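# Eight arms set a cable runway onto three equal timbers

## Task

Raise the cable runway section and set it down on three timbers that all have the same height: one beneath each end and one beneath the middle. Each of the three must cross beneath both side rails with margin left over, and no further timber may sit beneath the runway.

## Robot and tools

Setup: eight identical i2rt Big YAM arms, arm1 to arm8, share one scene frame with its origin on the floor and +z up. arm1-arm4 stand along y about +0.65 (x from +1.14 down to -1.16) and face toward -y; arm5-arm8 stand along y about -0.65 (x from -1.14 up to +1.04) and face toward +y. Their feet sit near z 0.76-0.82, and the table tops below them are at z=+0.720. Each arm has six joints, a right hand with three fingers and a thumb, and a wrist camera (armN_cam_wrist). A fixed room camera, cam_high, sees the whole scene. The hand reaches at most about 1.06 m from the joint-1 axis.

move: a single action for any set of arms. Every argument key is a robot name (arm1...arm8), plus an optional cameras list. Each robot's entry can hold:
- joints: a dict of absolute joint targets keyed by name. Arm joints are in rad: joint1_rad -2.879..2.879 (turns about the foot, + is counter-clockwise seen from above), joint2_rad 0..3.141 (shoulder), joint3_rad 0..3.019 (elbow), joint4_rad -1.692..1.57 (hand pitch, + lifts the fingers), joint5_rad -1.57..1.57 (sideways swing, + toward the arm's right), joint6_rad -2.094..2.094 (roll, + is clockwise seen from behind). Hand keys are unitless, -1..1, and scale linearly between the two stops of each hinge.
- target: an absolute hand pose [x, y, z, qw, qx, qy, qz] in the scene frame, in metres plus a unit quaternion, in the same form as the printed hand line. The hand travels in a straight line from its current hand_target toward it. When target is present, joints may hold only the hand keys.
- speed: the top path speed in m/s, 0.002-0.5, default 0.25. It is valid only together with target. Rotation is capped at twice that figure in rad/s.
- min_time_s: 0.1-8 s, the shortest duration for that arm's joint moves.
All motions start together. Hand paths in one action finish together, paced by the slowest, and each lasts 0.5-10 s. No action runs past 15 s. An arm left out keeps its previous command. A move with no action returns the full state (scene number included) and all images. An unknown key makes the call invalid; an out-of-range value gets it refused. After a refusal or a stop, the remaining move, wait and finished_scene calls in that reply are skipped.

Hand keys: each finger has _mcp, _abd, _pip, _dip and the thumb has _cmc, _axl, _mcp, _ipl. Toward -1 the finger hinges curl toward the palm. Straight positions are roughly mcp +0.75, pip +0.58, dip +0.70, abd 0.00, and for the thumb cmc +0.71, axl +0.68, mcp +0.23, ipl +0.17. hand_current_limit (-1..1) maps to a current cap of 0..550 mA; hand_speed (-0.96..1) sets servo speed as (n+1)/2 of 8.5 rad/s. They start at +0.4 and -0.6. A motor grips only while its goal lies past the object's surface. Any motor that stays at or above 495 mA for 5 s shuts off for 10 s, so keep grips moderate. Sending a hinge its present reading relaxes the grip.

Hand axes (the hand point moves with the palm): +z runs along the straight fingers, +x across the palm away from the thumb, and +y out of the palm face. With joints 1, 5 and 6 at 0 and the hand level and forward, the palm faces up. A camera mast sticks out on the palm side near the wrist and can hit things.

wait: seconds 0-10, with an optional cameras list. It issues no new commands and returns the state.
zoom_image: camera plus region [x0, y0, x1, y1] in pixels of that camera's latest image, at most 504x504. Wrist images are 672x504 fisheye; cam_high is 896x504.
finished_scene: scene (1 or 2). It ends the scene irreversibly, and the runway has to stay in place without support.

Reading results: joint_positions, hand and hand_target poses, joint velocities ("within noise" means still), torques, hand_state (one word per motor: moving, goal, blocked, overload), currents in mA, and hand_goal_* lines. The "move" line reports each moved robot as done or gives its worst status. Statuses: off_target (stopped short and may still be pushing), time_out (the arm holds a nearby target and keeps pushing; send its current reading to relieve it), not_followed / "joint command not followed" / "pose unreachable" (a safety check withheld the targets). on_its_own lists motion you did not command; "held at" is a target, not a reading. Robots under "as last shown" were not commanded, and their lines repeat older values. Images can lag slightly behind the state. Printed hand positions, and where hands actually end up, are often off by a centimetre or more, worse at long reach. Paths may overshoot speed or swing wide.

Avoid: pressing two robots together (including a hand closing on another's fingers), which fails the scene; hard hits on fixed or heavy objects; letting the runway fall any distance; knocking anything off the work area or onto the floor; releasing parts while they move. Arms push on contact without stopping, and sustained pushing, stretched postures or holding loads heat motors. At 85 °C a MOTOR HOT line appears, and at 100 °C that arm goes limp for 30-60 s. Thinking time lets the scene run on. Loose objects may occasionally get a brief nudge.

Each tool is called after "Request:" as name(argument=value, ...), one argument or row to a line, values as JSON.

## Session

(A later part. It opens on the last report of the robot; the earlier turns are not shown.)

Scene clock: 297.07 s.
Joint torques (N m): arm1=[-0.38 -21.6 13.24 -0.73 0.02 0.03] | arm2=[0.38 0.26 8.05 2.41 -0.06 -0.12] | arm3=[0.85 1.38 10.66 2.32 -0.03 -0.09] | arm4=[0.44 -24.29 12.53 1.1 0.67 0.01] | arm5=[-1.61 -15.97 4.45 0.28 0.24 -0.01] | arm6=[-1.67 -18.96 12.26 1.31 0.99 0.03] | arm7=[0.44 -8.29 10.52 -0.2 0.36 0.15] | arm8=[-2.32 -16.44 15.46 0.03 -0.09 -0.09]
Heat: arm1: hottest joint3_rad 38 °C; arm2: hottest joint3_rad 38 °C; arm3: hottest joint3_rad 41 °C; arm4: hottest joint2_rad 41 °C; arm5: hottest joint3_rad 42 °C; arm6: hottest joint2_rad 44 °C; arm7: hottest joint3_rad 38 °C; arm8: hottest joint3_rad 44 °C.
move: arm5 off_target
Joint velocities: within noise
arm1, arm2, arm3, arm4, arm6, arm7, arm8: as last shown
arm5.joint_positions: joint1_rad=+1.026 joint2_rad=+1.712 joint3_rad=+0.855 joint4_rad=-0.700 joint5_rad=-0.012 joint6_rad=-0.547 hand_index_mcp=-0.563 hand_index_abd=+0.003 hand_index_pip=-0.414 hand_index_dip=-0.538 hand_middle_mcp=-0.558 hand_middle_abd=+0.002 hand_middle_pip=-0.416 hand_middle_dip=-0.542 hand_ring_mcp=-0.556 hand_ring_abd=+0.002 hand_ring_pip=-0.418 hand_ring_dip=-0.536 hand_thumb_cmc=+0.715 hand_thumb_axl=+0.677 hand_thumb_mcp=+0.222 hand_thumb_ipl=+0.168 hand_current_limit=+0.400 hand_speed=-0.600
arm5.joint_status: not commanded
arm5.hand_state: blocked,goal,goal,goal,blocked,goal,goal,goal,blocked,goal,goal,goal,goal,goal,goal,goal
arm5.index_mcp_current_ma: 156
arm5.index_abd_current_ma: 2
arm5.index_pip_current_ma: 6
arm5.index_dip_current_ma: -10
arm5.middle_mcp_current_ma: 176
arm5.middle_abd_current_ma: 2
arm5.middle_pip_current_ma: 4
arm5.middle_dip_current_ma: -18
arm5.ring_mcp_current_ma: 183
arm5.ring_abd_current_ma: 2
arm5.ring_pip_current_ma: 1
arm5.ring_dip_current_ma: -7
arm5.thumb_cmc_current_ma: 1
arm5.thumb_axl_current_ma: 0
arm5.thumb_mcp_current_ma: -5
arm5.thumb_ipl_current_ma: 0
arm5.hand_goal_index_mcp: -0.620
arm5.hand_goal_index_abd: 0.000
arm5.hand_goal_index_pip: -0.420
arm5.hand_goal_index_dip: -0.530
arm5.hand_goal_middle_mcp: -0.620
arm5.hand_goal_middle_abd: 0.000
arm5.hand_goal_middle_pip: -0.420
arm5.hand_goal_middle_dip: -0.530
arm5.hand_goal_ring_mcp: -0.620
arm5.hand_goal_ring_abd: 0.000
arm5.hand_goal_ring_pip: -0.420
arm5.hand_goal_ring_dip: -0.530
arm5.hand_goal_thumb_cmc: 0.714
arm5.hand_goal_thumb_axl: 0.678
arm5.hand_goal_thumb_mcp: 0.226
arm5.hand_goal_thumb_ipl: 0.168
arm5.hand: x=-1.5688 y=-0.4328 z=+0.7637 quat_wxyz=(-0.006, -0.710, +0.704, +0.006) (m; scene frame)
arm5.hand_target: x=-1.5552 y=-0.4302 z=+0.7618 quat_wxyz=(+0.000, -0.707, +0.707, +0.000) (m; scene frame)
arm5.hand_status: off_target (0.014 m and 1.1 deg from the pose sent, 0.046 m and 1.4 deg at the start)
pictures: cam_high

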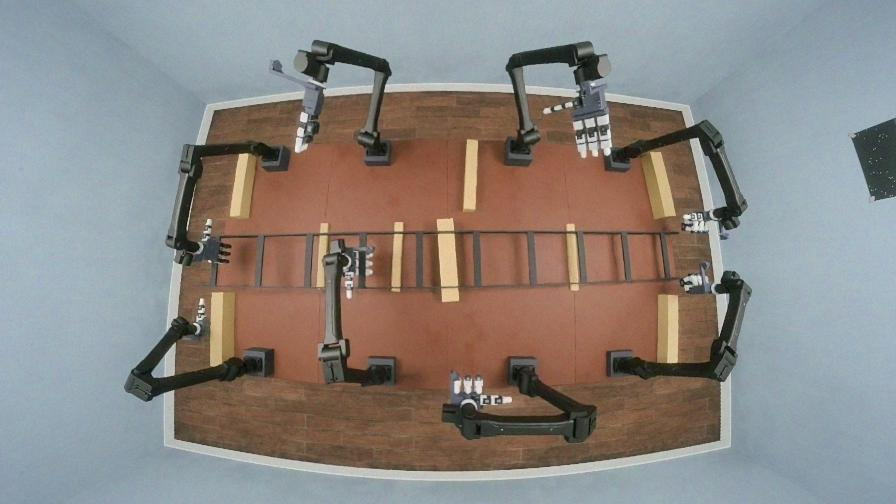

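Request:
move(
  arm5={"target": [-1.62, -0.45, 0.82, 0, 0.7071, -0.7071, 0]},
)

Request:
move(
  arm5={"target": [-1.48, -0.62, 1.0, 0, 0.2588, -0.9659, 0], "joints": {"hand_index_mcp": -0.42, "hand_middle_mcp": -0.42, "hand_ring_mcp": -0.42, "hand_index_pip": -0.65, "hand_middle_pip": -0.65, "hand_ring_pip": -0.65, "hand_index_dip": -0.53, "hand_middle_dip": -0.53, "hand_ring_dip": -0.53}},
)

Request:
move(
  arm5={"target": [-1.37, -0.77, 0.95, 0, 0, 1, 0]},
  cameras=["cam_high", "arm5_cam_wrist"],
)

Scene clock: 302.37 s.
Joint torques (N m): arm1=[-0.5 -21.66 13.24 -0.72 0.02 0.03] | arm2=[0.38 0.38 8.05 2.41 -0.06 -0.13] | arm3=[0.62 1.9 10.59 2.4 0 -0.08] | arm4=[0.38 -24.29 12.52 1.09 0.67 0.01] | arm5=[0.03 -15.68 9.42 0.03 0.05 0.16] | arm6=[-1.67 -19.02 12.26 1.32 0.99 0.03] | arm7=[0.44 -8.35 10.51 -0.18 0.36 0.15] | arm8=[-2.43 -16.5 15.47 0.05 -0.09 -0.08]
Heat: arm1: hottest joint3_rad 39 °C; arm2: hottest joint3_rad 38 °C; arm3: hottest joint3_rad 41 °C; arm4: hottest joint2_rad 41 °C; arm5: hottest joint3_rad 42 °C; arm6: hottest joint2_rad 43 °C; arm7: hottest joint3_rad 38 °C; arm8: hottest joint3_rad 45 °C.
move: arm5 off_target
Joint velocities: within noise
arm1, arm2, arm3, arm4, arm6, arm7, arm8: as last shown
arm5.joint_positions: joint1_rad=+1.129 joint2_rad=+1.681 joint3_rad=+0.995 joint4_rad=-0.900 joint5_rad=-0.007 joint6_rad=-0.451 hand_index_mcp=-0.563 hand_index_abd=+0.003 hand_index_pip=-0.414 hand_index_dip=-0.538 hand_middle_mcp=-0.558 hand_middle_abd=+0.002 hand_middle_pip=-0.416 hand_middle_dip=-0.542 hand_ring_mcp=-0.556 hand_ring_abd=+0.002 hand_ring_pip=-0.418 hand_ring_dip=-0.536 hand_thumb_cmc=+0.715 hand_thumb_axl=+0.677 hand_thumb_mcp=+0.222 hand_thumb_ipl=+0.168 hand_current_limit=+0.400 hand_speed=-0.600
arm5.joint_status: not commanded
arm5.hand_state: blocked,goal,goal,goal,blocked,goal,goal,goal,blocked,goal,goal,goal,goal,goal,goal,goal
arm5.index_mcp_current_ma: 156
arm5.index_abd_current_ma: 2
arm5.index_pip_current_ma: 6
arm5.index_dip_current_ma: -10
arm5.middle_mcp_current_ma: 176
arm5.middle_abd_current_ma: 2
arm5.middle_pip_current_ma: 4
arm5.middle_dip_current_ma: -18
arm5.ring_mcp_current_ma: 183
arm5.ring_abd_current_ma: 2
arm5.ring_pip_current_ma: 1
arm5.ring_dip_current_ma: -7
arm5.thumb_cmc_current_ma: 1
arm5.thumb_axl_current_ma: 0
arm5.thumb_mcp_current_ma: -5
arm5.thumb_ipl_current_ma: 0
arm5.hand_goal_index_mcp: -0.620
arm5.hand_goal_index_abd: 0.000
arm5.hand_goal_index_pip: -0.420
arm5.hand_goal_index_dip: -0.530
arm5.hand_goal_middle_mcp: -0.620
arm5.hand_goal_middle_abd: 0.000
arm5.hand_goal_middle_pip: -0.420
arm5.hand_goal_middle_dip: -0.530
arm5.hand_goal_ring_mcp: -0.620
arm5.hand_goal_ring_abd: 0.000
arm5.hand_goal_ring_pip: -0.420
arm5.hand_goal_ring_dip: -0.530
arm5.hand_goal_thumb_cmc: 0.714
arm5.hand_goal_thumb_axl: 0.678
arm5.hand_goal_thumb_mcp: 0.226
arm5.hand_goal_thumb_ipl: 0.168
arm5.hand: x=-1.6120 y=-0.4577 z=+0.8112 quat_wxyz=(+0.001, -0.713, +0.701, -0.007) (m; scene frame)
arm5.hand_target: x=-1.6196 y=-0.4501 z=+0.8200 quat_wxyz=(+0.000, -0.707, +0.707, +0.000) (m; scene frame)
arm5.hand_status: off_target (0.014 m and 1.3 deg from the pose sent, 0.078 m and 1.1 deg at the start)
pictures: none

Scene clock: 305.40 s.
Joint torques (N m): arm1=[-0.44 -21.66 13.24 -0.72 0.02 0.03] | arm2=[0.38 0.32 8.06 2.4 -0.06 -0.13] | arm3=[1.9 1.96 10.52 2.15 0.04 -0.06] | arm4=[0.38 -24.29 12.53 1.1 0.67 0.02] | arm5=[0.56 -8.76 12.52 -0.24 0.46 0.15] | arm6=[-1.67 -19.02 12.26 1.33 0.99 0.03] | arm7=[0.44 -8.35 10.51 -0.18 0.36 0.15] | arm8=[-2.43 -16.5 15.49 0.05 -0.09 -0.08]
Heat: arm1: hottest joint3_rad 39 °C; arm2: hottest joint3_rad 38 °C; arm3: hottest joint3_rad 41 °C; arm4: hottest joint2_rad 41 °C; arm5: hottest joint3_rad 42 °C; arm6: hottest joint2_rad 43 °C; arm7: hottest joint3_rad 38 °C; arm8: hottest joint3_rad 46 °C.
move: arm5 off_target
Joint velocities: within noise
arm1.joint_positions: joint1_rad=+0.628 joint2_rad=+1.855 joint3_rad=+1.633 joint4_rad=-1.387 joint5_rad=+0.000 joint6_rad=+0.618 hand_index_mcp=-0.387 hand_index_abd=+0.000 hand_index_pip=-0.609 hand_index_dip=-0.528 hand_middle_mcp=-0.376 hand_middle_abd=+0.000 hand_middle_pip=-0.624 hand_middle_dip=-0.515 hand_ring_mcp=-0.375 hand_ring_abd=+0.000 hand_ring_pip=-0.624 hand_ring_dip=-0.513 hand_thumb_cmc=+0.715 hand_thumb_axl=+0.677 hand_thumb_mcp=+0.221 hand_thumb_ipl=+0.168 hand_current_limit=+0.400 hand_speed=-0.600
arm1.joint_status: not commanded
arm1.hand_state: blocked,goal,blocked,blocked,blocked,goal,blocked,blocked,blocked,goal,blocked,blocked,goal,goal,goal,goal
arm1.index_mcp_current_ma: 133
arm1.index_abd_current_ma: 1
arm1.index_pip_current_ma: 291
arm1.index_dip_current_ma: 77
arm1.middle_mcp_current_ma: 181
arm1.middle_abd_current_ma: 1
arm1.middle_pip_current_ma: 223
arm1.middle_dip_current_ma: 133
arm1.ring_mcp_current_ma: 185
arm1.ring_abd_current_ma: 1
arm1.ring_pip_current_ma: 221
arm1.ring_dip_current_ma: 139
arm1.thumb_cmc_current_ma: 2
arm1.thumb_axl_current_ma: -2
arm1.thumb_mcp_current_ma: -18
arm1.thumb_ipl_current_ma: -1
arm1.hand_goal_index_mcp: -0.420
arm1.hand_goal_index_abd: 0.000
arm1.hand_goal_index_pip: -0.680
arm1.hand_goal_index_dip: -0.550
arm1.hand_goal_middle_mcp: -0.420
arm1.hand_goal_middle_abd: 0.000
arm1.hand_goal_middle_pip: -0.680
arm1.hand_goal_middle_dip: -0.550
arm1.hand_goal_ring_mcp: -0.420
arm1.hand_goal_ring_abd: 0.000
arm1.hand_goal_ring_pip: -0.680
arm1.hand_goal_ring_dip: -0.550
arm1.hand_goal_thumb_cmc: 0.714
arm1.hand_goal_thumb_axl: 0.678
arm1.hand_goal_thumb_mcp: 0.226
arm1.hand_goal_thumb_ipl: 0.168
arm1.hand: x=+1.4398 y=+0.1061 z=+0.9288 quat_wxyz=(-0.014, +1.000, +0.001, -0.012) (m; scene frame)
arm1.hand_target: x=+1.4497 y=+0.1007 z=+0.9500 quat_wxyz=(+0.000, +1.000, +0.000, +0.000) (m; scene frame)
arm1.hand_status: not commanded
arm2, arm3, arm4, arm6, arm7: as last shown
arm5.joint_positions: joint1_rad=+1.711 joint2_rad=+1.179 joint3_rad=+0.974 joint4_rad=-1.399 joint5_rad=-0.007 joint6_rad=+1.185 hand_index_mcp=-0.404 hand_index_abd=+0.003 hand_index_pip=-0.592 hand_index_dip=-0.513 hand_middle_mcp=-0.406 hand_middle_abd=+0.002 hand_middle_pip=-0.589 hand_middle_dip=-0.513 hand_ring_mcp=-0.402 hand_ring_abd=+0.002 hand_ring_pip=-0.592 hand_ring_dip=-0.516 hand_thumb_cmc=+0.714 hand_thumb_axl=+0.677 hand_thumb_mcp=+0.222 hand_thumb_ipl=+0.168 hand_current_limit=+0.400 hand_speed=-0.600
arm5.joint_status: hand_index_pip off_target (ended at -0.592, target -0.650); hand_middle_pip off_target (ended at -0.589, target -0.650); hand_ring_pip off_target (ended at -0.592, target -0.650); the others done
arm5.hand_state: goal,goal,blocked,goal,goal,goal,blocked,goal,goal,goal,blocked,goal,goal,goal,goal,goal
arm5.index_mcp_current_ma: 28
arm5.index_abd_current_ma: 2
arm5.index_pip_current_ma: 147
arm5.index_dip_current_ma: 28
arm5.middle_mcp_current_ma: 22
arm5.middle_abd_current_ma: 2
arm5.middle_pip_current_ma: 158
arm5.middle_dip_current_ma: 28
arm5.ring_mcp_current_ma: 32
arm5.ring_abd_current_ma: 2
arm5.ring_pip_current_ma: 146
arm5.ring_dip_current_ma: 22
arm5.thumb_cmc_current_ma: 0
arm5.thumb_axl_current_ma: 0
arm5.thumb_mcp_current_ma: -5
arm5.thumb_ipl_current_ma: 0
arm5.hand_goal_index_mcp: -0.420
arm5.hand_goal_index_abd: 0.000
arm5.hand_goal_index_pip: -0.650
arm5.hand_goal_index_dip: -0.530
arm5.hand_goal_middle_mcp: -0.420
arm5.hand_goal_middle_abd: 0.000
arm5.hand_goal_middle_pip: -0.650
arm5.hand_goal_middle_dip: -0.530
arm5.hand_goal_ring_mcp: -0.420
arm5.hand_goal_ring_abd: 0.000
arm5.hand_goal_ring_pip: -0.650
arm5.hand_goal_ring_dip: -0.530
arm5.hand_goal_thumb_cmc: 0.714
arm5.hand_goal_thumb_axl: 0.678
arm5.hand_goal_thumb_mcp: 0.226
arm5.hand_goal_thumb_ipl: 0.168
arm5.hand: x=-1.4693 y=-0.6180 z=+0.9825 quat_wxyz=(+0.017, -0.263, +0.965, -0.004) (m; scene frame)
arm5.hand_target: x=-1.4794 y=-0.6199 z=+0.9997 quat_wxyz=(+0.000, -0.259, +0.966, +0.000) (m; scene frame)
arm5.hand_status: off_target (0.021 m and 2.0 deg from the pose sent, 0.282 m and 60.9 deg at the start)
arm8.joint_positions: joint1_rad=-0.717 joint2_rad=+1.906 joint3_rad=+1.736 joint4_rad=-1.474 joint5_rad=+0.000 joint6_rad=-0.724 hand_index_mcp=-0.389 hand_index_abd=+0.001 hand_index_pip=-0.607 hand_index_dip=-0.529 hand_middle_mcp=-0.393 hand_middle_abd=+0.001 hand_middle_pip=-0.598 hand_middle_dip=-0.537 hand_ring_mcp=-0.429 hand_ring_abd=+0.001 hand_ring_pip=-0.547 hand_ring_dip=-0.589 hand_thumb_cmc=+0.715 hand_thumb_axl=+0.677 hand_thumb_mcp=+0.222 hand_thumb_ipl=+0.168 hand_current_limit=+0.400 hand_speed=-0.600
arm8.joint_status: not commanded
arm8.hand_state: blocked,goal,blocked,blocked,blocked,goal,blocked,goal,blocked,goal,blocked,goal,goal,goal,goal,goal
arm8.index_mcp_current_ma: 101
arm8.index_abd_current_ma: 1
arm8.index_pip_current_ma: 259
arm8.index_dip_current_ma: 59
arm8.middle_mcp_current_ma: 83
arm8.middle_abd_current_ma: 2
arm8.middle_pip_current_ma: 301
arm8.middle_dip_current_ma: 33
arm8.ring_mcp_current_ma: 60
arm8.ring_abd_current_ma: 2
arm8.ring_pip_current_ma: 260
arm8.ring_dip_current_ma: 27
arm8.thumb_cmc_current_ma: 1
arm8.thumb_axl_current_ma: -1
arm8.thumb_mcp_current_ma: -11
arm8.thumb_ipl_current_ma: 0
arm8.hand_goal_index_mcp: -0.420
arm8.hand_goal_index_abd: 0.000
arm8.hand_goal_index_pip: -0.680
arm8.hand_goal_index_dip: -0.550
arm8.hand_goal_middle_mcp: -0.420
arm8.hand_goal_middle_abd: 0.000
arm8.hand_goal_middle_pip: -0.680
arm8.hand_goal_middle_dip: -0.550
arm8.hand_goal_ring_mcp: -0.450
arm8.hand_goal_ring_abd: 0.000
arm8.hand_goal_ring_pip: -0.620
arm8.hand_goal_ring_dip: -0.600
arm8.hand_goal_thumb_cmc: 0.714
arm8.hand_goal_thumb_axl: 0.678
arm8.hand_goal_thumb_mcp: 0.226
arm8.hand_goal_thumb_ipl: 0.168
arm8.hand: x=+1.4407 y=-0.1402 z=+0.9066 quat_wxyz=(-0.027, +0.000, +0.999, -0.030) (m; scene frame)
arm8.hand_target: x=+1.4582 y=-0.1320 z=+0.9502 quat_wxyz=(+0.001, +0.000, +1.000, +0.000) (m; scene frame)
arm8.hand_status: not commanded
pictures: none

Scene clock: 307.23 s.
Joint torques (N m): arm1=[-0.5 -21.6 13.24 -0.73 0.02 0.03] | arm2=[0.38 0.26 8.05 2.4 -0.06 -0.12] | arm3=[1.73 1.55 10.51 2.32 0.06 -0.01] | arm4=[0.38 -24.29 12.53 1.1 0.67 0.02] | arm5=[0.21 -7 8.01 0.55 0.06 0.22] | arm6=[-1.67 -18.96 12.26 1.33 0.99 0.03] | arm7=[0.44 -8.29 10.5 -0.2 0.36 0.15] | arm8=[-2.49 -16.5 15.5 0.03 -0.09 -0.08]
Heat: arm1: hottest joint3_rad 39 °C; arm2: hottest joint3_rad 38 °C; arm3: hottest joint3_rad 41 °C; arm4: hottest joint2_rad 41 °C; arm5: hottest joint3_rad 42 °C; arm6: hottest joint2_rad 43 °C; arm7: hottest joint3_rad 38 °C; arm8: hottest joint3_rad 46 °C.
move: arm5 off_target
Joint velocities: within noise
arm1, arm2, arm3, arm4, arm6, arm7, arm8: as last shown
arm5.joint_positions: joint1_rad=+2.211 joint2_rad=+1.178 joint3_rad=+0.916 joint4_rad=-1.298 joint5_rad=-0.082 joint6_rad=+2.092 hand_index_mcp=-0.404 hand_index_abd=+0.003 hand_index_pip=-0.592 hand_index_dip=-0.513 hand_middle_mcp=-0.406 hand_middle_abd=+0.002 hand_middle_pip=-0.589 hand_middle_dip=-0.512 hand_ring_mcp=-0.402 hand_ring_abd=+0.002 hand_ring_pip=-0.592 hand_ring_dip=-0.515 hand_thumb_cmc=+0.714 hand_thumb_axl=+0.677 hand_thumb_mcp=+0.222 hand_thumb_ipl=+0.168 hand_current_limit=+0.400 hand_speed=-0.600
arm5.joint_status: not commanded
arm5.hand_state: goal,goal,blocked,goal,goal,goal,blocked,goal,goal,goal,blocked,goal,goal,goal,goal,goal
arm5.index_mcp_current_ma: 28
arm5.index_abd_current_ma: 2
arm5.index_pip_current_ma: 147
arm5.index_dip_current_ma: 28
arm5.middle_mcp_current_ma: 22
arm5.middle_abd_current_ma: 2
arm5.middle_pip_current_ma: 158
arm5.middle_dip_current_ma: 29
arm5.ring_mcp_current_ma: 32
arm5.ring_abd_current_ma: 2
arm5.ring_pip_current_ma: 145
arm5.ring_dip_current_ma: 22
arm5.thumb_cmc_current_ma: 0
arm5.thumb_axl_current_ma: 0
arm5.thumb_mcp_current_ma: -5
arm5.thumb_ipl_current_ma: 0
arm5.hand_goal_index_mcp: -0.420
arm5.hand_goal_index_abd: 0.000
arm5.hand_goal_index_pip: -0.650
arm5.hand_goal_index_dip: -0.530
arm5.hand_goal_middle_mcp: -0.420
arm5.hand_goal_middle_abd: 0.000
arm5.hand_goal_middle_pip: -0.650
arm5.hand_goal_middle_dip: -0.530
arm5.hand_goal_ring_mcp: -0.420
arm5.hand_goal_ring_abd: 0.000
arm5.hand_goal_ring_pip: -0.650
arm5.hand_goal_ring_dip: -0.530
arm5.hand_goal_thumb_cmc: 0.714
arm5.hand_goal_thumb_axl: 0.678
arm5.hand_goal_thumb_mcp: 0.226
arm5.hand_goal_thumb_ipl: 0.168
arm5.hand: x=-1.3712 y=-0.7687 z=+0.9562 quat_wxyz=(+0.019, -0.063, +0.997, -0.035) (m; scene frame)
arm5.hand_target: x=-1.3705 y=-0.7692 z=+0.9501 quat_wxyz=(+0.024, -0.057, +0.998, -0.032) (m; scene frame)
arm5.hand_status: off_target (0.006 m and 8.6 deg from the pose sent, 0.185 m and 30.6 deg at the start; a joint's target at an end of its range on 26 of 55 steps)
pictures: arm5_cam_wrist, cam_high

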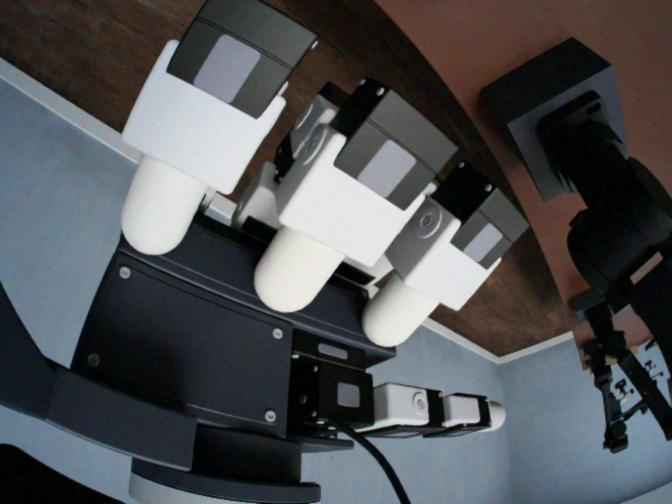

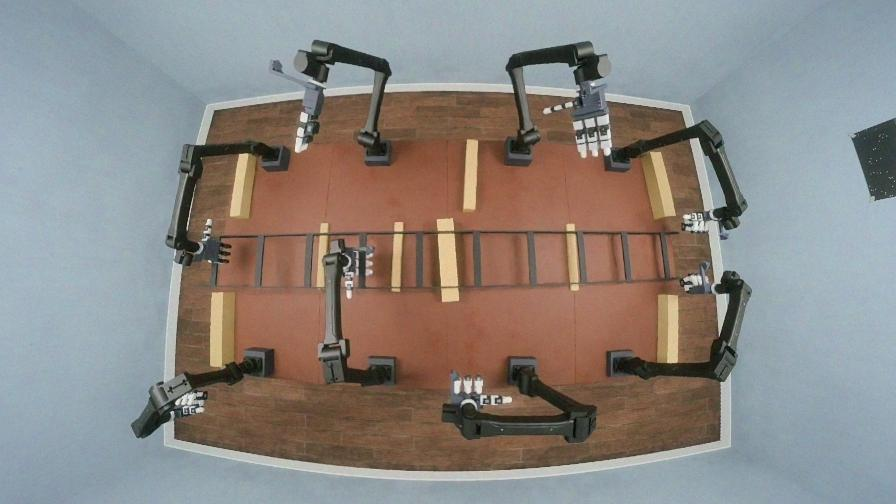

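Request:
move(
  arm5={"target": [-1.37, -0.765, 0.775, 0, -0.05, 0.9987, 0], "speed": 0.15},
)

Request:
move(
  arm5={"target": [-1.37, -0.66, 0.772, 0, 0, 1, 0], "speed": 0.08},
  cameras=["cam_high", "arm5_cam_wrist"],
)

Scene clock: 310.50 s.
Joint torques (N m): arm1=[-0.38 -21.54 13.23 -0.7 0.02 0.03] | arm2=[0.38 0.32 8.05 2.39 -0.06 -0.12] | arm3=[1.96 0.62 10.5 2.33 0.02 -0.08] | arm4=[0.38 -24.23 12.53 1.1 0.67 0.02] | arm5=[1.03 -9.76 5.41 0.66 0.33 0.15] | arm6=[-1.67 -18.96 12.27 1.33 0.99 0.03] | arm7=[0.44 -8.35 10.51 -0.2 0.36 0.15] | arm8=[-2.43 -16.5 15.47 0.05 -0.09 -0.09]
Heat: arm1: hottest joint3_rad 40 °C; arm2: hottest joint3_rad 38 °C; arm3: hottest joint3_rad 41 °C; arm4: hottest joint2_rad 40 °C; arm5: hottest joint3_rad 41 °C; arm6: hottest joint2_rad 43 °C; arm7: hottest joint3_rad 38 °C; arm8: hottest joint3_rad 47 °C.
move: arm5 off_target
Joint velocities: within noise
arm1, arm2, arm3, arm4, arm6, arm7, arm8: as last shown
arm5.joint_positions: joint1_rad=+2.228 joint2_rad=+1.486 joint3_rad=+0.631 joint4_rad=-0.715 joint5_rad=-0.033 joint6_rad=+2.094 hand_index_mcp=-0.403 hand_index_abd=+0.003 hand_index_pip=-0.592 hand_index_dip=-0.513 hand_middle_mcp=-0.406 hand_middle_abd=+0.002 hand_middle_pip=-0.589 hand_middle_dip=-0.512 hand_ring_mcp=-0.402 hand_ring_abd=+0.002 hand_ring_pip=-0.592 hand_ring_dip=-0.515 hand_thumb_cmc=+0.714 hand_thumb_axl=+0.677 hand_thumb_mcp=+0.222 hand_thumb_ipl=+0.168 hand_current_limit=+0.400 hand_speed=-0.600
arm5.joint_status: not commanded
arm5.hand_state: goal,goal,blocked,goal,goal,goal,blocked,goal,goal,goal,blocked,goal,goal,goal,goal,goal
arm5.index_mcp_current_ma: 28
arm5.index_abd_current_ma: 2
arm5.index_pip_current_ma: 147
arm5.index_dip_current_ma: 28
arm5.middle_mcp_current_ma: 22
arm5.middle_abd_current_ma: 2
arm5.middle_pip_current_ma: 158
arm5.middle_dip_current_ma: 29
arm5.ring_mcp_current_ma: 32
arm5.ring_abd_current_ma: 2
arm5.ring_pip_current_ma: 145
arm5.ring_dip_current_ma: 22
arm5.thumb_cmc_current_ma: 0
arm5.thumb_axl_current_ma: 0
arm5.thumb_mcp_current_ma: -5
arm5.thumb_ipl_current_ma: 0
arm5.hand_goal_index_mcp: -0.420
arm5.hand_goal_index_abd: 0.000
arm5.hand_goal_index_pip: -0.650
arm5.hand_goal_index_dip: -0.530
arm5.hand_goal_middle_mcp: -0.420
arm5.hand_goal_middle_abd: 0.000
arm5.hand_goal_middle_pip: -0.650
arm5.hand_goal_middle_dip: -0.530
arm5.hand_goal_ring_mcp: -0.420
arm5.hand_goal_ring_abd: 0.000
arm5.hand_goal_ring_pip: -0.650
arm5.hand_goal_ring_dip: -0.530
arm5.hand_goal_thumb_cmc: 0.714
arm5.hand_goal_thumb_axl: 0.678
arm5.hand_goal_thumb_mcp: 0.226
arm5.hand_goal_thumb_ipl: 0.168
arm5.hand: x=-1.3721 y=-0.7632 z=+0.7775 quat_wxyz=(+0.009, -0.070, +0.997, -0.012) (m; scene frame)
arm5.hand_target: x=-1.3705 y=-0.7643 z=+0.7751 quat_wxyz=(+0.008, -0.069, +0.998, -0.011) (m; scene frame)
arm5.hand_status: off_target (0.004 m and 2.9 deg from the pose sent, 0.181 m and 4.8 deg at the start; a joint's target at an end of its range on 54 of 54 steps)
pictures: none

Scene clock: 312.47 s.
Joint torques (N m): arm1=[-0.44 -21.66 13.24 -0.72 0.02 0.03] | arm2=[0.44 0.32 8.05 2.4 -0.06 -0.12] | arm3=[1.03 2.61 10.5 2.25 -0.02 -0.02] | arm4=[0.38 -24.29 12.52 1.1 0.67 0.02] | arm5=[-1.85 -8.82 4.18 0.35 1.05 -0.03] | arm6=[-1.67 -18.96 12.26 1.32 0.99 0.03] | arm7=[0.5 -8.29 10.51 -0.2 0.36 0.15] | arm8=[-2.43 -16.44 15.47 0.03 -0.09 -0.09]
Heat: arm1: hottest joint3_rad 40 °C; arm2: hottest joint3_rad 38 °C; arm3: hottest joint3_rad 41 °C; arm4: hottest joint2_rad 40 °C; arm5: hottest joint3_rad 41 °C; arm6: hottest joint2_rad 42 °C; arm7: hottest joint3_rad 38 °C; arm8: hottest joint3_rad 47 °C.
move: arm5 off_target
Joint velocities: within noise
arm1, arm2, arm3, arm4, arm6, arm7, arm8: as last shown
arm5.joint_positions: joint1_rad=+1.929 joint2_rad=+1.405 joint3_rad=+0.525 joint4_rad=-0.681 joint5_rad=-0.021 joint6_rad=+1.926 hand_index_mcp=-0.403 hand_index_abd=+0.003 hand_index_pip=-0.592 hand_index_dip=-0.513 hand_middle_mcp=-0.403 hand_middle_abd=+0.004 hand_middle_pip=-0.597 hand_middle_dip=-0.504 hand_ring_mcp=-0.401 hand_ring_abd=+0.002 hand_ring_pip=-0.595 hand_ring_dip=-0.513 hand_thumb_cmc=+0.713 hand_thumb_axl=+0.677 hand_thumb_mcp=+0.222 hand_thumb_ipl=+0.168 hand_current_limit=+0.400 hand_speed=-0.600
arm5.joint_status: not commanded
arm5.hand_state: goal,goal,blocked,goal,goal,goal,blocked,blocked,goal,goal,blocked,goal,goal,goal,goal,goal
arm5.index_mcp_current_ma: 29
arm5.index_abd_current_ma: 2
arm5.index_pip_current_ma: 146
arm5.index_dip_current_ma: 28
arm5.middle_mcp_current_ma: 29
arm5.middle_abd_current_ma: 3
arm5.middle_pip_current_ma: 130
arm5.middle_dip_current_ma: 49
arm5.ring_mcp_current_ma: 34
arm5.ring_abd_current_ma: 1
arm5.ring_pip_current_ma: 136
arm5.ring_dip_current_ma: 28
arm5.thumb_cmc_current_ma: 0
arm5.thumb_axl_current_ma: 0
arm5.thumb_mcp_current_ma: -5
arm5.thumb_ipl_current_ma: 0
arm5.hand_goal_index_mcp: -0.420
arm5.hand_goal_index_abd: 0.000
arm5.hand_goal_index_pip: -0.650
arm5.hand_goal_index_dip: -0.530
arm5.hand_goal_middle_mcp: -0.420
arm5.hand_goal_middle_abd: 0.000
arm5.hand_goal_middle_pip: -0.650
arm5.hand_goal_middle_dip: -0.530
arm5.hand_goal_ring_mcp: -0.420
arm5.hand_goal_ring_abd: 0.000
arm5.hand_goal_ring_pip: -0.650
arm5.hand_goal_ring_dip: -0.530
arm5.hand_goal_thumb_cmc: 0.714
arm5.hand_goal_thumb_axl: 0.678
arm5.hand_goal_thumb_mcp: 0.226
arm5.hand_goal_thumb_ipl: 0.168
arm5.hand: x=-1.3740 y=-0.6713 z=+0.7733 quat_wxyz=(+0.000, -0.005, +1.000, -0.010) (m; scene frame)
arm5.hand_target: x=-1.3696 y=-0.6604 z=+0.7720 quat_wxyz=(+0.000, +0.000, +1.000, +0.000) (m; scene frame)
arm5.hand_status: off_target (0.012 m and 1.2 deg from the pose sent, 0.103 m and 8.2 deg at the start)
pictures: arm5_cam_wrist, cam_high

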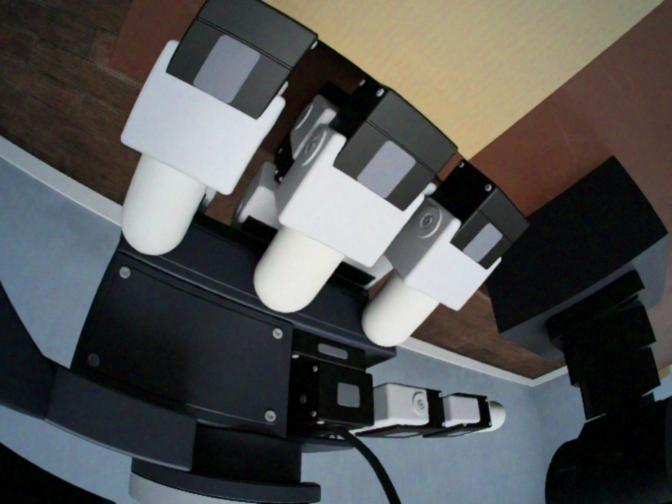

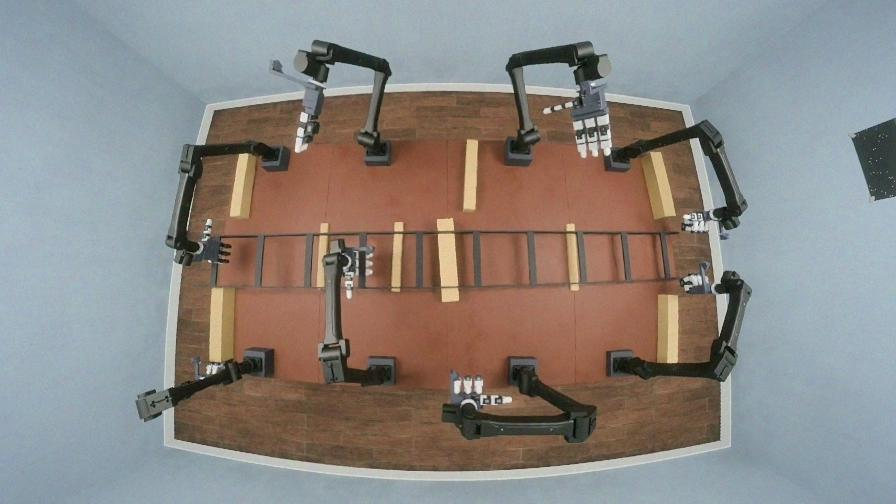

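Request:
zoom_image(
  camera="cam_high",
  region=[160, 210, 280, 300],
)

Request:
zoom_image(
  camera="cam_high",
  region=[600, 200, 720, 310],
)

Scaled by 4.200 from the camera's 896x504 image, which has a finer 1280x720 frame.

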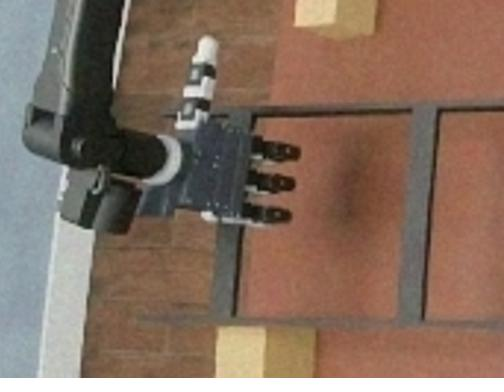

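Scaled by 4.200 from the camera's 896x504 image, which has a finer 1280x720 frame.

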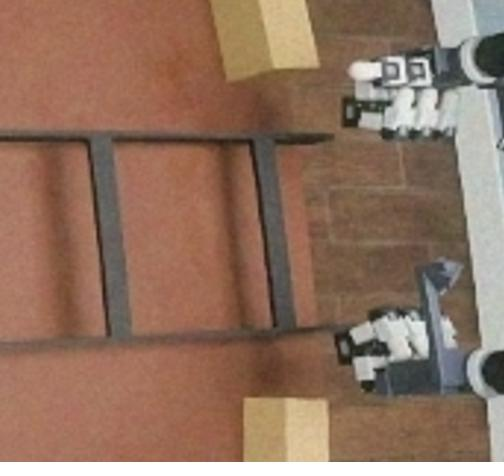

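Request:
move(
  arm5={"target": [-1.385, -0.56, 0.770, 0, 0, 1, 0], "speed": 0.08},
)

Request:
move(
  arm5={"target": [-1.385, -0.45, 0.770, 0, 0, 1, 0], "speed": 0.08},
  cameras=["cam_high", "arm5_cam_wrist"],
)

Scene clock: 318.90 s.
Joint torques (N m): arm1=[-0.38 -21.66 13.24 -0.72 0.02 0.04] | arm2=[0.44 0.32 8.05 2.4 -0.06 -0.12] | arm3=[1.03 1.55 10.43 2.21 0.01 -0.08] | arm4=[0.38 -24.29 12.53 1.1 0.67 0.01] | arm5=[-1.73 -7 5.39 0.73 1.16 -0.08] | arm6=[-1.61 -18.9 12.26 1.33 0.99 0.03] | arm7=[0.44 -8.35 10.51 -0.2 0.35 0.15] | arm8=[-2.49 -16.44 15.49 0.02 -0.09 -0.09]
Heat: arm1: hottest joint3_rad 41 °C; arm2: hottest joint3_rad 38 °C; arm3: hottest joint3_rad 41 °C; arm4: hottest joint2_rad 40 °C; arm5: hottest joint3_rad 40 °C; arm6: hottest joint2_rad 42 °C; arm7: hottest joint3_rad 39 °C; arm8: hottest joint3_rad 48 °C.
move: arm5 off_target
Joint velocities: within noise
arm1, arm2, arm3, arm8: as last shown
arm4.joint_positions: joint1_rad=-0.217 joint2_rad=+2.143 joint3_rad=+1.994 joint4_rad=-1.354 joint5_rad=-0.021 joint6_rad=+1.304 hand_index_mcp=+0.705 hand_index_abd=+0.002 hand_index_pip=-0.892 hand_index_dip=+0.553 hand_middle_mcp=+0.710 hand_middle_abd=+0.004 hand_middle_pip=-0.893 hand_middle_dip=+0.553 hand_ring_mcp=+0.723 hand_ring_abd=+0.006 hand_ring_pip=-0.871 hand_ring_dip=+0.555 hand_thumb_cmc=+0.714 hand_thumb_axl=+0.677 hand_thumb_mcp=+0.222 hand_thumb_ipl=+0.168 hand_current_limit=+0.780 hand_speed=-0.600
arm4.joint_status: not commanded
arm4.hand_state: goal,goal,goal,goal,goal,goal,goal,goal,blocked,goal,blocked,goal,goal,goal,goal,goal
arm4.index_mcp_current_ma: 18
arm4.index_abd_current_ma: 7
arm4.index_pip_current_ma: 31
arm4.index_dip_current_ma: 11
arm4.middle_mcp_current_ma: 41
arm4.middle_abd_current_ma: 11
arm4.middle_pip_current_ma: 24
arm4.middle_dip_current_ma: 11
arm4.ring_mcp_current_ma: 97
arm4.ring_abd_current_ma: 19
arm4.ring_pip_current_ma: 118
arm4.ring_dip_current_ma: 19
arm4.thumb_cmc_current_ma: 0
arm4.thumb_axl_current_ma: -3
arm4.thumb_mcp_current_ma: -17
arm4.thumb_ipl_current_ma: -1
arm4.hand_goal_index_mcp: 0.700
arm4.hand_goal_index_abd: 0.000
arm4.hand_goal_index_pip: -0.900
arm4.hand_goal_index_dip: 0.550
arm4.hand_goal_middle_mcp: 0.700
arm4.hand_goal_middle_abd: 0.000
arm4.hand_goal_middle_pip: -0.900
arm4.hand_goal_middle_dip: 0.550
arm4.hand_goal_ring_mcp: 0.700
arm4.hand_goal_ring_abd: 0.000
arm4.hand_goal_ring_pip: -0.900
arm4.hand_goal_ring_dip: 0.550
arm4.hand_goal_thumb_cmc: 0.714
arm4.hand_goal_thumb_axl: 0.678
arm4.hand_goal_thumb_mcp: 0.226
arm4.hand_goal_thumb_ipl: 0.168
arm4.hand: x=-1.4023 y=+0.0197 z=+0.9073 quat_wxyz=(+0.020, +0.716, -0.697, +0.030) (m; scene frame)
arm4.hand_target: x=-1.4194 y=+0.0043 z=+0.9421 quat_wxyz=(+0.061, +0.705, -0.705, +0.048) (m; scene frame)
arm4.hand_status: not commanded
arm5.joint_positions: joint1_rad=+1.544 joint2_rad=+1.392 joint3_rad=+0.511 joint4_rad=-0.681 joint5_rad=-0.024 joint6_rad=+1.547 hand_index_mcp=-0.403 hand_index_abd=+0.003 hand_index_pip=-0.592 hand_index_dip=-0.513 hand_middle_mcp=-0.403 hand_middle_abd=+0.004 hand_middle_pip=-0.597 hand_middle_dip=-0.503 hand_ring_mcp=-0.401 hand_ring_abd=+0.002 hand_ring_pip=-0.595 hand_ring_dip=-0.513 hand_thumb_cmc=+0.713 hand_thumb_axl=+0.677 hand_thumb_mcp=+0.222 hand_thumb_ipl=+0.168 hand_current_limit=+0.400 hand_speed=-0.600
arm5.joint_status: not commanded
arm5.hand_state: goal,goal,blocked,goal,goal,goal,blocked,blocked,goal,goal,blocked,goal,goal,goal,goal,goal
arm5.index_mcp_current_ma: 29
arm5.index_abd_current_ma: 2
arm5.index_pip_current_ma: 146
arm5.index_dip_current_ma: 28
arm5.middle_mcp_current_ma: 29
arm5.middle_abd_current_ma: 3
arm5.middle_pip_current_ma: 128
arm5.middle_dip_current_ma: 50
arm5.ring_mcp_current_ma: 34
arm5.ring_abd_current_ma: 1
arm5.ring_pip_current_ma: 136
arm5.ring_dip_current_ma: 28
arm5.thumb_cmc_current_ma: 0
arm5.thumb_axl_current_ma: 0
arm5.thumb_mcp_current_ma: -5
arm5.thumb_ipl_current_ma: 0
arm5.hand_goal_index_mcp: -0.420
arm5.hand_goal_index_abd: 0.000
arm5.hand_goal_index_pip: -0.650
arm5.hand_goal_index_dip: -0.530
arm5.hand_goal_middle_mcp: -0.420
arm5.hand_goal_middle_abd: 0.000
arm5.hand_goal_middle_pip: -0.650
arm5.hand_goal_middle_dip: -0.530
arm5.hand_goal_ring_mcp: -0.420
arm5.hand_goal_ring_abd: 0.000
arm5.hand_goal_ring_pip: -0.650
arm5.hand_goal_ring_dip: -0.530
arm5.hand_goal_thumb_cmc: 0.714
arm5.hand_goal_thumb_axl: 0.678
arm5.hand_goal_thumb_mcp: 0.226
arm5.hand_goal_thumb_ipl: 0.168
arm5.hand: x=-1.3874 y=-0.5698 z=+0.7734 quat_wxyz=(-0.005, -0.002, +1.000, -0.010) (m; scene frame)
arm5.hand_target: x=-1.3848 y=-0.5605 z=+0.7704 quat_wxyz=(+0.000, +0.000, +1.000, +0.000) (m; scene frame)
arm5.hand_status: off_target (0.011 m and 1.2 deg from the pose sent, 0.112 m and 1.2 deg at the start)
arm6.joint_positions: joint1_rad=+0.189 joint2_rad=+1.954 joint3_rad=+1.695 joint4_rad=-1.265 joint5_rad=-0.006 joint6_rad=+1.747 hand_index_mcp=+0.689 hand_index_abd=+0.001 hand_index_pip=-0.892 hand_index_dip=+0.554 hand_middle_mcp=+0.699 hand_middle_abd=+0.001 hand_middle_pip=-0.893 hand_middle_dip=+0.553 hand_ring_mcp=+0.710 hand_ring_abd=+0.006 hand_ring_pip=-0.891 hand_ring_dip=+0.553 hand_thumb_cmc=+0.713 hand_thumb_axl=+0.677 hand_thumb_mcp=+0.223 hand_thumb_ipl=+0.168 hand_current_limit=+0.780 hand_speed=-0.600
arm6.joint_status: not commanded
arm6.hand_state: goal,goal,goal,goal,goal,goal,goal,goal,blocked,goal,goal,goal,goal,goal,goal,goal
arm6.index_mcp_current_ma: 20
arm6.index_abd_current_ma: 2
arm6.index_pip_current_ma: 17
arm6.index_dip_current_ma: 6
arm6.middle_mcp_current_ma: 54
arm6.middle_abd_current_ma: 2
arm6.middle_pip_current_ma: 14
arm6.middle_dip_current_ma: 5
arm6.ring_mcp_current_ma: 93
arm6.ring_abd_current_ma: 10
arm6.ring_pip_current_ma: 19
arm6.ring_dip_current_ma: 6
arm6.thumb_cmc_current_ma: -1
arm6.thumb_axl_current_ma: -1
arm6.thumb_mcp_current_ma: -6
arm6.thumb_ipl_current_ma: 0
arm6.hand_goal_index_mcp: 0.680
arm6.hand_goal_index_abd: 0.000
arm6.hand_goal_index_pip: -0.900
arm6.hand_goal_index_dip: 0.550
arm6.hand_goal_middle_mcp: 0.680
arm6.hand_goal_middle_abd: 0.000
arm6.hand_goal_middle_pip: -0.900
arm6.hand_goal_middle_dip: 0.550
arm6.hand_goal_ring_mcp: 0.680
arm6.hand_goal_ring_abd: 0.000
arm6.hand_goal_ring_pip: -0.900
arm6.hand_goal_ring_dip: 0.550
arm6.hand_goal_thumb_cmc: 0.714
arm6.hand_goal_thumb_axl: 0.678
arm6.hand_goal_thumb_mcp: 0.226
arm6.hand_goal_thumb_ipl: 0.168
arm6.hand: x=-0.4083 y=-0.0770 z=+0.8826 quat_wxyz=(-0.021, +0.701, +0.713, +0.012) (m; scene frame)
arm6.hand_target: x=-0.4047 y=-0.0484 z=+0.9161 quat_wxyz=(-0.059, +0.705, +0.705, +0.050) (m; scene frame)
arm6.hand_status: not commanded
arm7.joint_positions: joint1_rad=+1.587 joint2_rad=+1.218 joint3_rad=+1.204 joint4_rad=-1.580 joint5_rad=+0.003 joint6_rad=+1.531 hand_index_mcp=-0.384 hand_index_abd=-0.001 hand_index_pip=-0.616 hand_index_dip=-0.507 hand_middle_mcp=-0.381 hand_middle_abd=-0.001 hand_middle_pip=-0.619 hand_middle_dip=-0.505 hand_ring_mcp=-0.381 hand_ring_abd=-0.001 hand_ring_pip=-0.618 hand_ring_dip=-0.503 hand_thumb_cmc=+0.713 hand_thumb_axl=+0.677 hand_thumb_mcp=+0.223 hand_thumb_ipl=+0.168 hand_current_limit=+0.400 hand_speed=-0.600
arm7.joint_status: not commanded
arm7.hand_state: blocked,goal,blocked,blocked,blocked,goal,blocked,blocked,blocked,goal,blocked,blocked,goal,goal,goal,goal
arm7.index_mcp_current_ma: 127
arm7.index_abd_current_ma: -1
arm7.index_pip_current_ma: 107
arm7.index_dip_current_ma: 69
arm7.middle_mcp_current_ma: 137
arm7.middle_abd_current_ma: -1
arm7.middle_pip_current_ma: 98
arm7.middle_dip_current_ma: 77
arm7.ring_mcp_current_ma: 137
arm7.ring_abd_current_ma: -1
arm7.ring_pip_current_ma: 99
arm7.ring_dip_current_ma: 84
arm7.thumb_cmc_current_ma: -1
arm7.thumb_axl_current_ma: -1
arm7.thumb_mcp_current_ma: -9
arm7.thumb_ipl_current_ma: -1
arm7.hand_goal_index_mcp: -0.420
arm7.hand_goal_index_abd: 0.000
arm7.hand_goal_index_pip: -0.650
arm7.hand_goal_index_dip: -0.530
arm7.hand_goal_middle_mcp: -0.420
arm7.hand_goal_middle_abd: 0.000
arm7.hand_goal_middle_pip: -0.650
arm7.hand_goal_middle_dip: -0.530
arm7.hand_goal_ring_mcp: -0.420
arm7.hand_goal_ring_abd: 0.000
arm7.hand_goal_ring_pip: -0.650
arm7.hand_goal_ring_dip: -0.530
arm7.hand_goal_thumb_cmc: 0.714
arm7.hand_goal_thumb_axl: 0.678
arm7.hand_goal_thumb_mcp: 0.226
arm7.hand_goal_thumb_ipl: 0.168
arm7.hand: x=+0.1072 y=-0.5496 z=+1.0335 quat_wxyz=(+0.017, -0.004, +1.000, -0.003) (m; scene frame)
arm7.hand_target: x=+0.1005 y=-0.5500 z=+1.0498 quat_wxyz=(+0.000, +0.000, +1.000, +0.000) (m; scene frame)
arm7.hand_status: not commanded
pictures: none

Scene clock: 320.87 s.
Joint torques (N m): arm1=[-0.38 -21.66 13.24 -0.73 0.02 0.03] | arm2=[0.44 0.32 8.06 2.41 -0.06 -0.12] | arm3=[1.96 1.2 10.54 2.37 -0.04 -0.09] | arm4=[0.38 -24.29 12.52 1.09 0.67 0.01] | arm5=[-2.37 -6.3 8.01 0.62 0.89 0.08] | arm6=[-1.73 -18.96 12.25 1.32 0.99 0.03] | arm7=[0.44 -8.35 10.51 -0.2 0.36 0.15] | arm8=[-2.37 -16.44 15.5 0.05 -0.09 -0.08]
Heat: arm1: hottest joint3_rad 41 °C; arm2: hottest joint3_rad 38 °C; arm3: hottest joint3_rad 41 °C; arm4: hottest joint2_rad 40 °C; arm5: hottest joint3_rad 40 °C; arm6: hottest joint2_rad 42 °C; arm7: hottest joint3_rad 39 °C; arm8: hottest joint3_rad 48 °C.
move: arm5 off_target
Joint velocities: within noise
arm1, arm4, arm6, arm7, arm8: as last shown
arm2.joint_positions: joint1_rad=+0.431 joint2_rad=+0.643 joint3_rad=+1.391 joint4_rad=-1.326 joint5_rad=-0.070 joint6_rad=+1.127 hand_index_mcp=+0.754 hand_index_abd=+0.000 hand_index_pip=+0.577 hand_index_dip=+0.696 hand_middle_mcp=+0.754 hand_middle_abd=+0.000 hand_middle_pip=+0.577 hand_middle_dip=+0.696 hand_ring_mcp=+0.754 hand_ring_abd=+0.000 hand_ring_pip=+0.577 hand_ring_dip=+0.696 hand_thumb_cmc=+0.714 hand_thumb_axl=+0.677 hand_thumb_mcp=+0.226 hand_thumb_ipl=+0.168 hand_current_limit=+0.400 hand_speed=-0.600
arm2.joint_status: not commanded
arm2.hand_state: goal,goal,goal,goal,goal,goal,goal,goal,goal,goal,goal,goal,goal,goal,goal,goal
arm2.index_mcp_current_ma: 0
arm2.index_abd_current_ma: 0
arm2.index_pip_current_ma: 1
arm2.index_dip_current_ma: 0
arm2.middle_mcp_current_ma: 0
arm2.middle_abd_current_ma: 0
arm2.middle_pip_current_ma: 1
arm2.middle_dip_current_ma: 0
arm2.ring_mcp_current_ma: 0
arm2.ring_abd_current_ma: 0
arm2.ring_pip_current_ma: 1
arm2.ring_dip_current_ma: 0
arm2.thumb_cmc_current_ma: 0
arm2.thumb_axl_current_ma: -1
arm2.thumb_mcp_current_ma: 0
arm2.thumb_ipl_current_ma: 0
arm2.hand_goal_index_mcp: 0.754
arm2.hand_goal_index_abd: 0.000
arm2.hand_goal_index_pip: 0.576
arm2.hand_goal_index_dip: 0.696
arm2.hand_goal_middle_mcp: 0.754
arm2.hand_goal_middle_abd: 0.000
arm2.hand_goal_middle_pip: 0.576
arm2.hand_goal_middle_dip: 0.696
arm2.hand_goal_ring_mcp: 0.754
arm2.hand_goal_ring_abd: 0.000
arm2.hand_goal_ring_pip: 0.576
arm2.hand_goal_ring_dip: 0.696
arm2.hand_goal_thumb_cmc: 0.714
arm2.hand_goal_thumb_axl: 0.678
arm2.hand_goal_thumb_mcp: 0.226
arm2.hand_goal_thumb_ipl: 0.168
arm2.hand: x=+0.4696 y=+0.3737 z=+1.3616 quat_wxyz=(+0.322, +0.826, -0.300, +0.353) (m; scene frame)
arm2.hand_target: x=+0.4687 y=+0.3758 z=+1.3722 quat_wxyz=(+0.329, +0.821, -0.298, +0.360) (m; scene frame)
arm2.hand_status: not commanded
arm3.joint_positions: joint1_rad=-0.328 joint2_rad=+0.627 joint3_rad=+1.432 joint4_rad=-1.325 joint5_rad=+0.071 joint6_rad=+1.066 hand_index_mcp=+0.755 hand_index_abd=+0.000 hand_index_pip=+0.577 hand_index_dip=+0.696 hand_middle_mcp=+0.755 hand_middle_abd=+0.000 hand_middle_pip=+0.577 hand_middle_dip=+0.696 hand_ring_mcp=+0.755 hand_ring_abd=+0.000 hand_ring_pip=+0.577 hand_ring_dip=+0.696 hand_thumb_cmc=+0.715 hand_thumb_axl=+0.677 hand_thumb_mcp=+0.226 hand_thumb_ipl=+0.168 hand_current_limit=+0.400 hand_speed=-0.600
arm3.joint_status: not commanded
arm3.hand_state: goal,goal,goal,goal,goal,goal,goal,goal,goal,goal,goal,goal,goal,goal,goal,goal
arm3.index_mcp_current_ma: 1
arm3.index_abd_current_ma: 0
arm3.index_pip_current_ma: 0
arm3.index_dip_current_ma: 0
arm3.middle_mcp_current_ma: 1
arm3.middle_abd_current_ma: 0
arm3.middle_pip_current_ma: 0
arm3.middle_dip_current_ma: 0
arm3.ring_mcp_current_ma: 1
arm3.ring_abd_current_ma: 0
arm3.ring_pip_current_ma: 0
arm3.ring_dip_current_ma: 0
arm3.thumb_cmc_current_ma: 1
arm3.thumb_axl_current_ma: 0
arm3.thumb_mcp_current_ma: 0
arm3.thumb_ipl_current_ma: 0
arm3.hand_goal_index_mcp: 0.754
arm3.hand_goal_index_abd: 0.000
arm3.hand_goal_index_pip: 0.576
arm3.hand_goal_index_dip: 0.696
arm3.hand_goal_middle_mcp: 0.754
arm3.hand_goal_middle_abd: 0.000
arm3.hand_goal_middle_pip: 0.576
arm3.hand_goal_middle_dip: 0.696
arm3.hand_goal_ring_mcp: 0.754
arm3.hand_goal_ring_abd: 0.000
arm3.hand_goal_ring_pip: 0.576
arm3.hand_goal_ring_dip: 0.696
arm3.hand_goal_thumb_cmc: 0.714
arm3.hand_goal_thumb_axl: 0.678
arm3.hand_goal_thumb_mcp: 0.226
arm3.hand_goal_thumb_ipl: 0.168
arm3.hand: x=-0.5962 y=+0.4581 z=+1.3731 quat_wxyz=(+0.487, +0.643, -0.575, +0.140) (m; scene frame)
arm3.hand_target: x=-0.5949 y=+0.4612 z=+1.3861 quat_wxyz=(+0.499, +0.637, -0.570, +0.145) (m; scene frame)
arm3.hand_status: not commanded
arm5.joint_positions: joint1_rad=+1.163 joint2_rad=+1.441 joint3_rad=+0.549 joint4_rad=-0.681 joint5_rad=-0.017 joint6_rad=+1.143 hand_index_mcp=-0.403 hand_index_abd=+0.003 hand_index_pip=-0.592 hand_index_dip=-0.513 hand_middle_mcp=-0.407 hand_middle_abd=+0.003 hand_middle_pip=-0.598 hand_middle_dip=-0.503 hand_ring_mcp=-0.404 hand_ring_abd=+0.001 hand_ring_pip=-0.596 hand_ring_dip=-0.511 hand_thumb_cmc=+0.713 hand_thumb_axl=+0.677 hand_thumb_mcp=+0.222 hand_thumb_ipl=+0.168 hand_current_limit=+0.400 hand_speed=-0.600
arm5.joint_status: not commanded
arm5.hand_state: goal,goal,blocked,goal,goal,goal,blocked,blocked,goal,goal,blocked,goal,goal,goal,goal,goal
arm5.index_mcp_current_ma: 29
arm5.index_abd_current_ma: 2
arm5.index_pip_current_ma: 146
arm5.index_dip_current_ma: 28
arm5.middle_mcp_current_ma: 21
arm5.middle_abd_current_ma: 2
arm5.middle_pip_current_ma: 127
arm5.middle_dip_current_ma: 52
arm5.ring_mcp_current_ma: 27
arm5.ring_abd_current_ma: 1
arm5.ring_pip_current_ma: 132
arm5.ring_dip_current_ma: 31
arm5.thumb_cmc_current_ma: 0
arm5.thumb_axl_current_ma: 0
arm5.thumb_mcp_current_ma: -5
arm5.thumb_ipl_current_ma: 0
arm5.hand_goal_index_mcp: -0.420
arm5.hand_goal_index_abd: 0.000
arm5.hand_goal_index_pip: -0.650
arm5.hand_goal_index_dip: -0.530
arm5.hand_goal_middle_mcp: -0.420
arm5.hand_goal_middle_abd: 0.000
arm5.hand_goal_middle_pip: -0.650
arm5.hand_goal_middle_dip: -0.530
arm5.hand_goal_ring_mcp: -0.420
arm5.hand_goal_ring_abd: 0.000
arm5.hand_goal_ring_pip: -0.650
arm5.hand_goal_ring_dip: -0.530
arm5.hand_goal_thumb_cmc: 0.714
arm5.hand_goal_thumb_axl: 0.678
arm5.hand_goal_thumb_mcp: 0.226
arm5.hand_goal_thumb_ipl: 0.168
arm5.hand: x=-1.3811 y=-0.4640 z=+0.7714 quat_wxyz=(-0.002, -0.014, +1.000, -0.006) (m; scene frame)
arm5.hand_target: x=-1.3846 y=-0.4505 z=+0.7703 quat_wxyz=(+0.000, +0.000, +1.000, +0.000) (m; scene frame)
arm5.hand_status: off_target (0.015 m and 1.7 deg from the pose sent, 0.120 m and 1.2 deg at the start)
pictures: arm5_cam_wrist, cam_high

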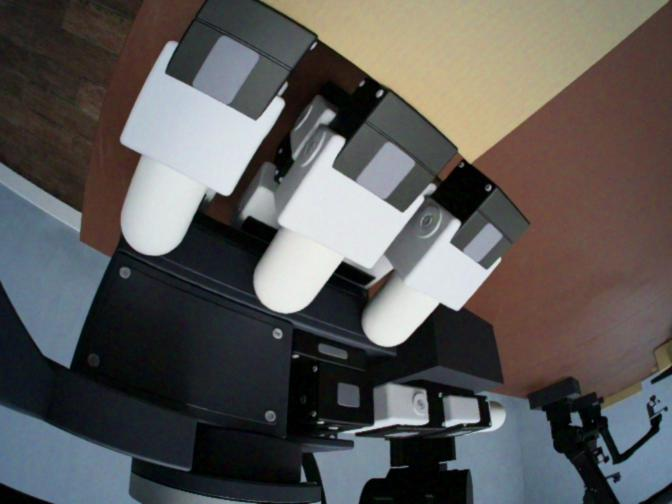

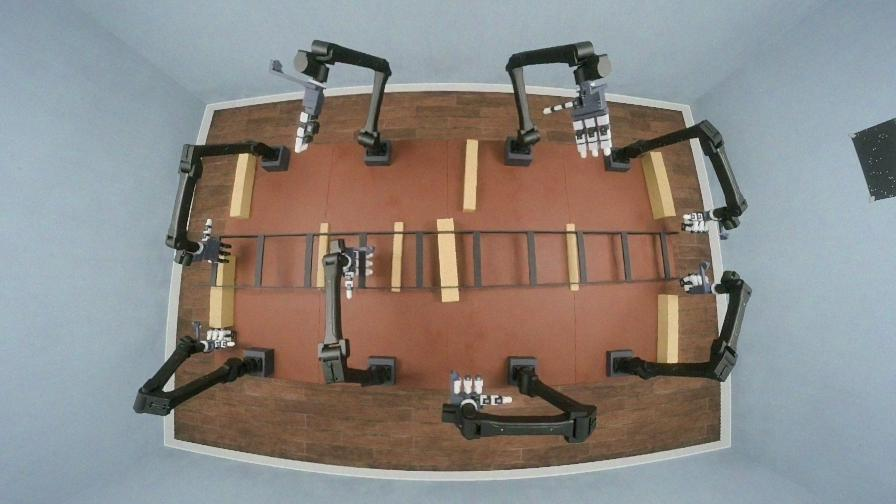

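Request:
move(
  arm5={"target": [-1.385, -0.36, 0.778, 0, 0, 0.9962, 0.0872], "speed": 0.08},
  cameras=["cam_high"],
)

Request:
zoom_image(
  camera="cam_high",
  region=[160, 220, 280, 370],
)

Scene clock: 324.60 s.
Joint torques (N m): arm1=[-0.44 -21.6 13.24 -0.72 0.02 0.03] | arm2=[0.44 0.26 8.06 2.37 -0.06 -0.12] | arm3=[1.38 0.91 10.35 2.14 0 -0.08] | arm4=[0.38 -24.29 12.52 1.1 0.67 0.02] | arm5=[-2.49 -8.47 9.22 1.55 1.07 0.12] | arm6=[-1.67 -18.9 12.25 1.32 1 0.03] | arm7=[0.44 -8.35 10.5 -0.18 0.36 0.15] | arm8=[-2.43 -16.44 15.47 0.03 -0.09 -0.08]
Heat: arm1: hottest joint3_rad 41 °C; arm2: hottest joint3_rad 38 °C; arm3: hottest joint3_rad 41 °C; arm4: hottest joint2_rad 40 °C; arm5: hottest joint3_rad 40 °C; arm6: hottest joint2_rad 42 °C; arm7: hottest joint3_rad 39 °C; arm8: hottest joint3_rad 49 °C.
move: arm5 off_target
Joint velocities: within noise
arm1, arm2, arm3, arm4, arm6, arm7, arm8: as last shown
arm5.joint_positions: joint1_rad=+0.990 joint2_rad=+1.526 joint3_rad=+0.586 joint4_rad=-0.573 joint5_rad=+0.127 joint6_rad=+0.954 hand_index_mcp=-0.403 hand_index_abd=+0.003 hand_index_pip=-0.592 hand_index_dip=-0.512 hand_middle_mcp=-0.403 hand_middle_abd=+0.001 hand_middle_pip=-0.598 hand_middle_dip=-0.503 hand_ring_mcp=-0.406 hand_ring_abd=+0.001 hand_ring_pip=-0.596 hand_ring_dip=-0.511 hand_thumb_cmc=+0.713 hand_thumb_axl=+0.677 hand_thumb_mcp=+0.222 hand_thumb_ipl=+0.168 hand_current_limit=+0.400 hand_speed=-0.600
arm5.joint_status: not commanded
arm5.hand_state: goal,goal,blocked,goal,goal,goal,blocked,blocked,goal,goal,blocked,goal,goal,goal,goal,goal
arm5.index_mcp_current_ma: 29
arm5.index_abd_current_ma: 2
arm5.index_pip_current_ma: 146
arm5.index_dip_current_ma: 29
arm5.middle_mcp_current_ma: 30
arm5.middle_abd_current_ma: 1
arm5.middle_pip_current_ma: 127
arm5.middle_dip_current_ma: 52
arm5.ring_mcp_current_ma: 24
arm5.ring_abd_current_ma: 1
arm5.ring_pip_current_ma: 132
arm5.ring_dip_current_ma: 31
arm5.thumb_cmc_current_ma: 0
arm5.thumb_axl_current_ma: 0
arm5.thumb_mcp_current_ma: -5
arm5.thumb_ipl_current_ma: 0
arm5.hand_goal_index_mcp: -0.420
arm5.hand_goal_index_abd: 0.000
arm5.hand_goal_index_pip: -0.650
arm5.hand_goal_index_dip: -0.530
arm5.hand_goal_middle_mcp: -0.420
arm5.hand_goal_middle_abd: 0.000
arm5.hand_goal_middle_pip: -0.650
arm5.hand_goal_middle_dip: -0.530
arm5.hand_goal_ring_mcp: -0.420
arm5.hand_goal_ring_abd: 0.000
arm5.hand_goal_ring_pip: -0.650
arm5.hand_goal_ring_dip: -0.530
arm5.hand_goal_thumb_cmc: 0.714
arm5.hand_goal_thumb_axl: 0.678
arm5.hand_goal_thumb_mcp: 0.226
arm5.hand_goal_thumb_ipl: 0.168
arm5.hand: x=-1.3736 y=-0.3830 z=+0.7730 quat_wxyz=(+0.012, -0.019, +0.997, +0.071) (m; scene frame)
arm5.hand_target: x=-1.3841 y=-0.3611 z=+0.7790 quat_wxyz=(+0.000, +0.000, +0.996, +0.087) (m; scene frame)
arm5.hand_status: off_target (0.026 m and 3.2 deg from the pose sent, 0.104 m and 10.8 deg at the start)
pictures: cam_high

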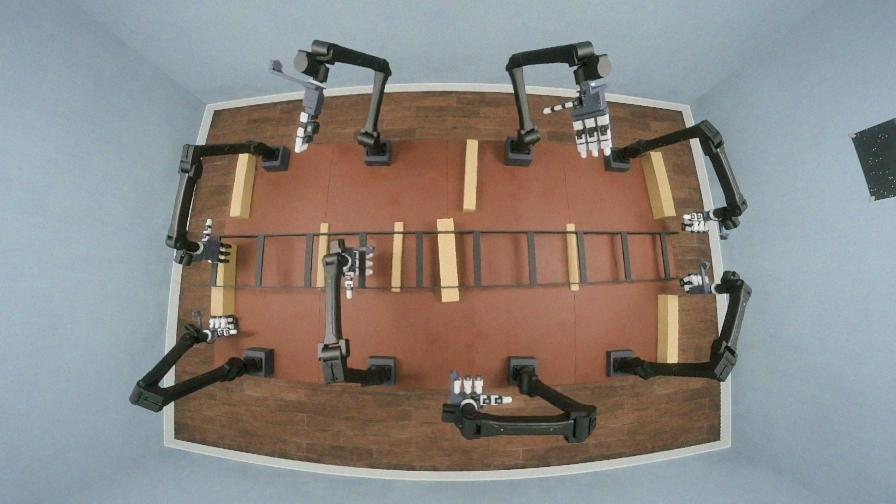

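Scaled by 3.360 from the camera's 896x504 image, which has a finer 1280x720 frame.

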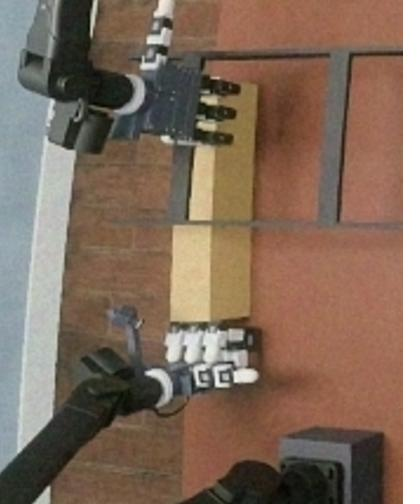

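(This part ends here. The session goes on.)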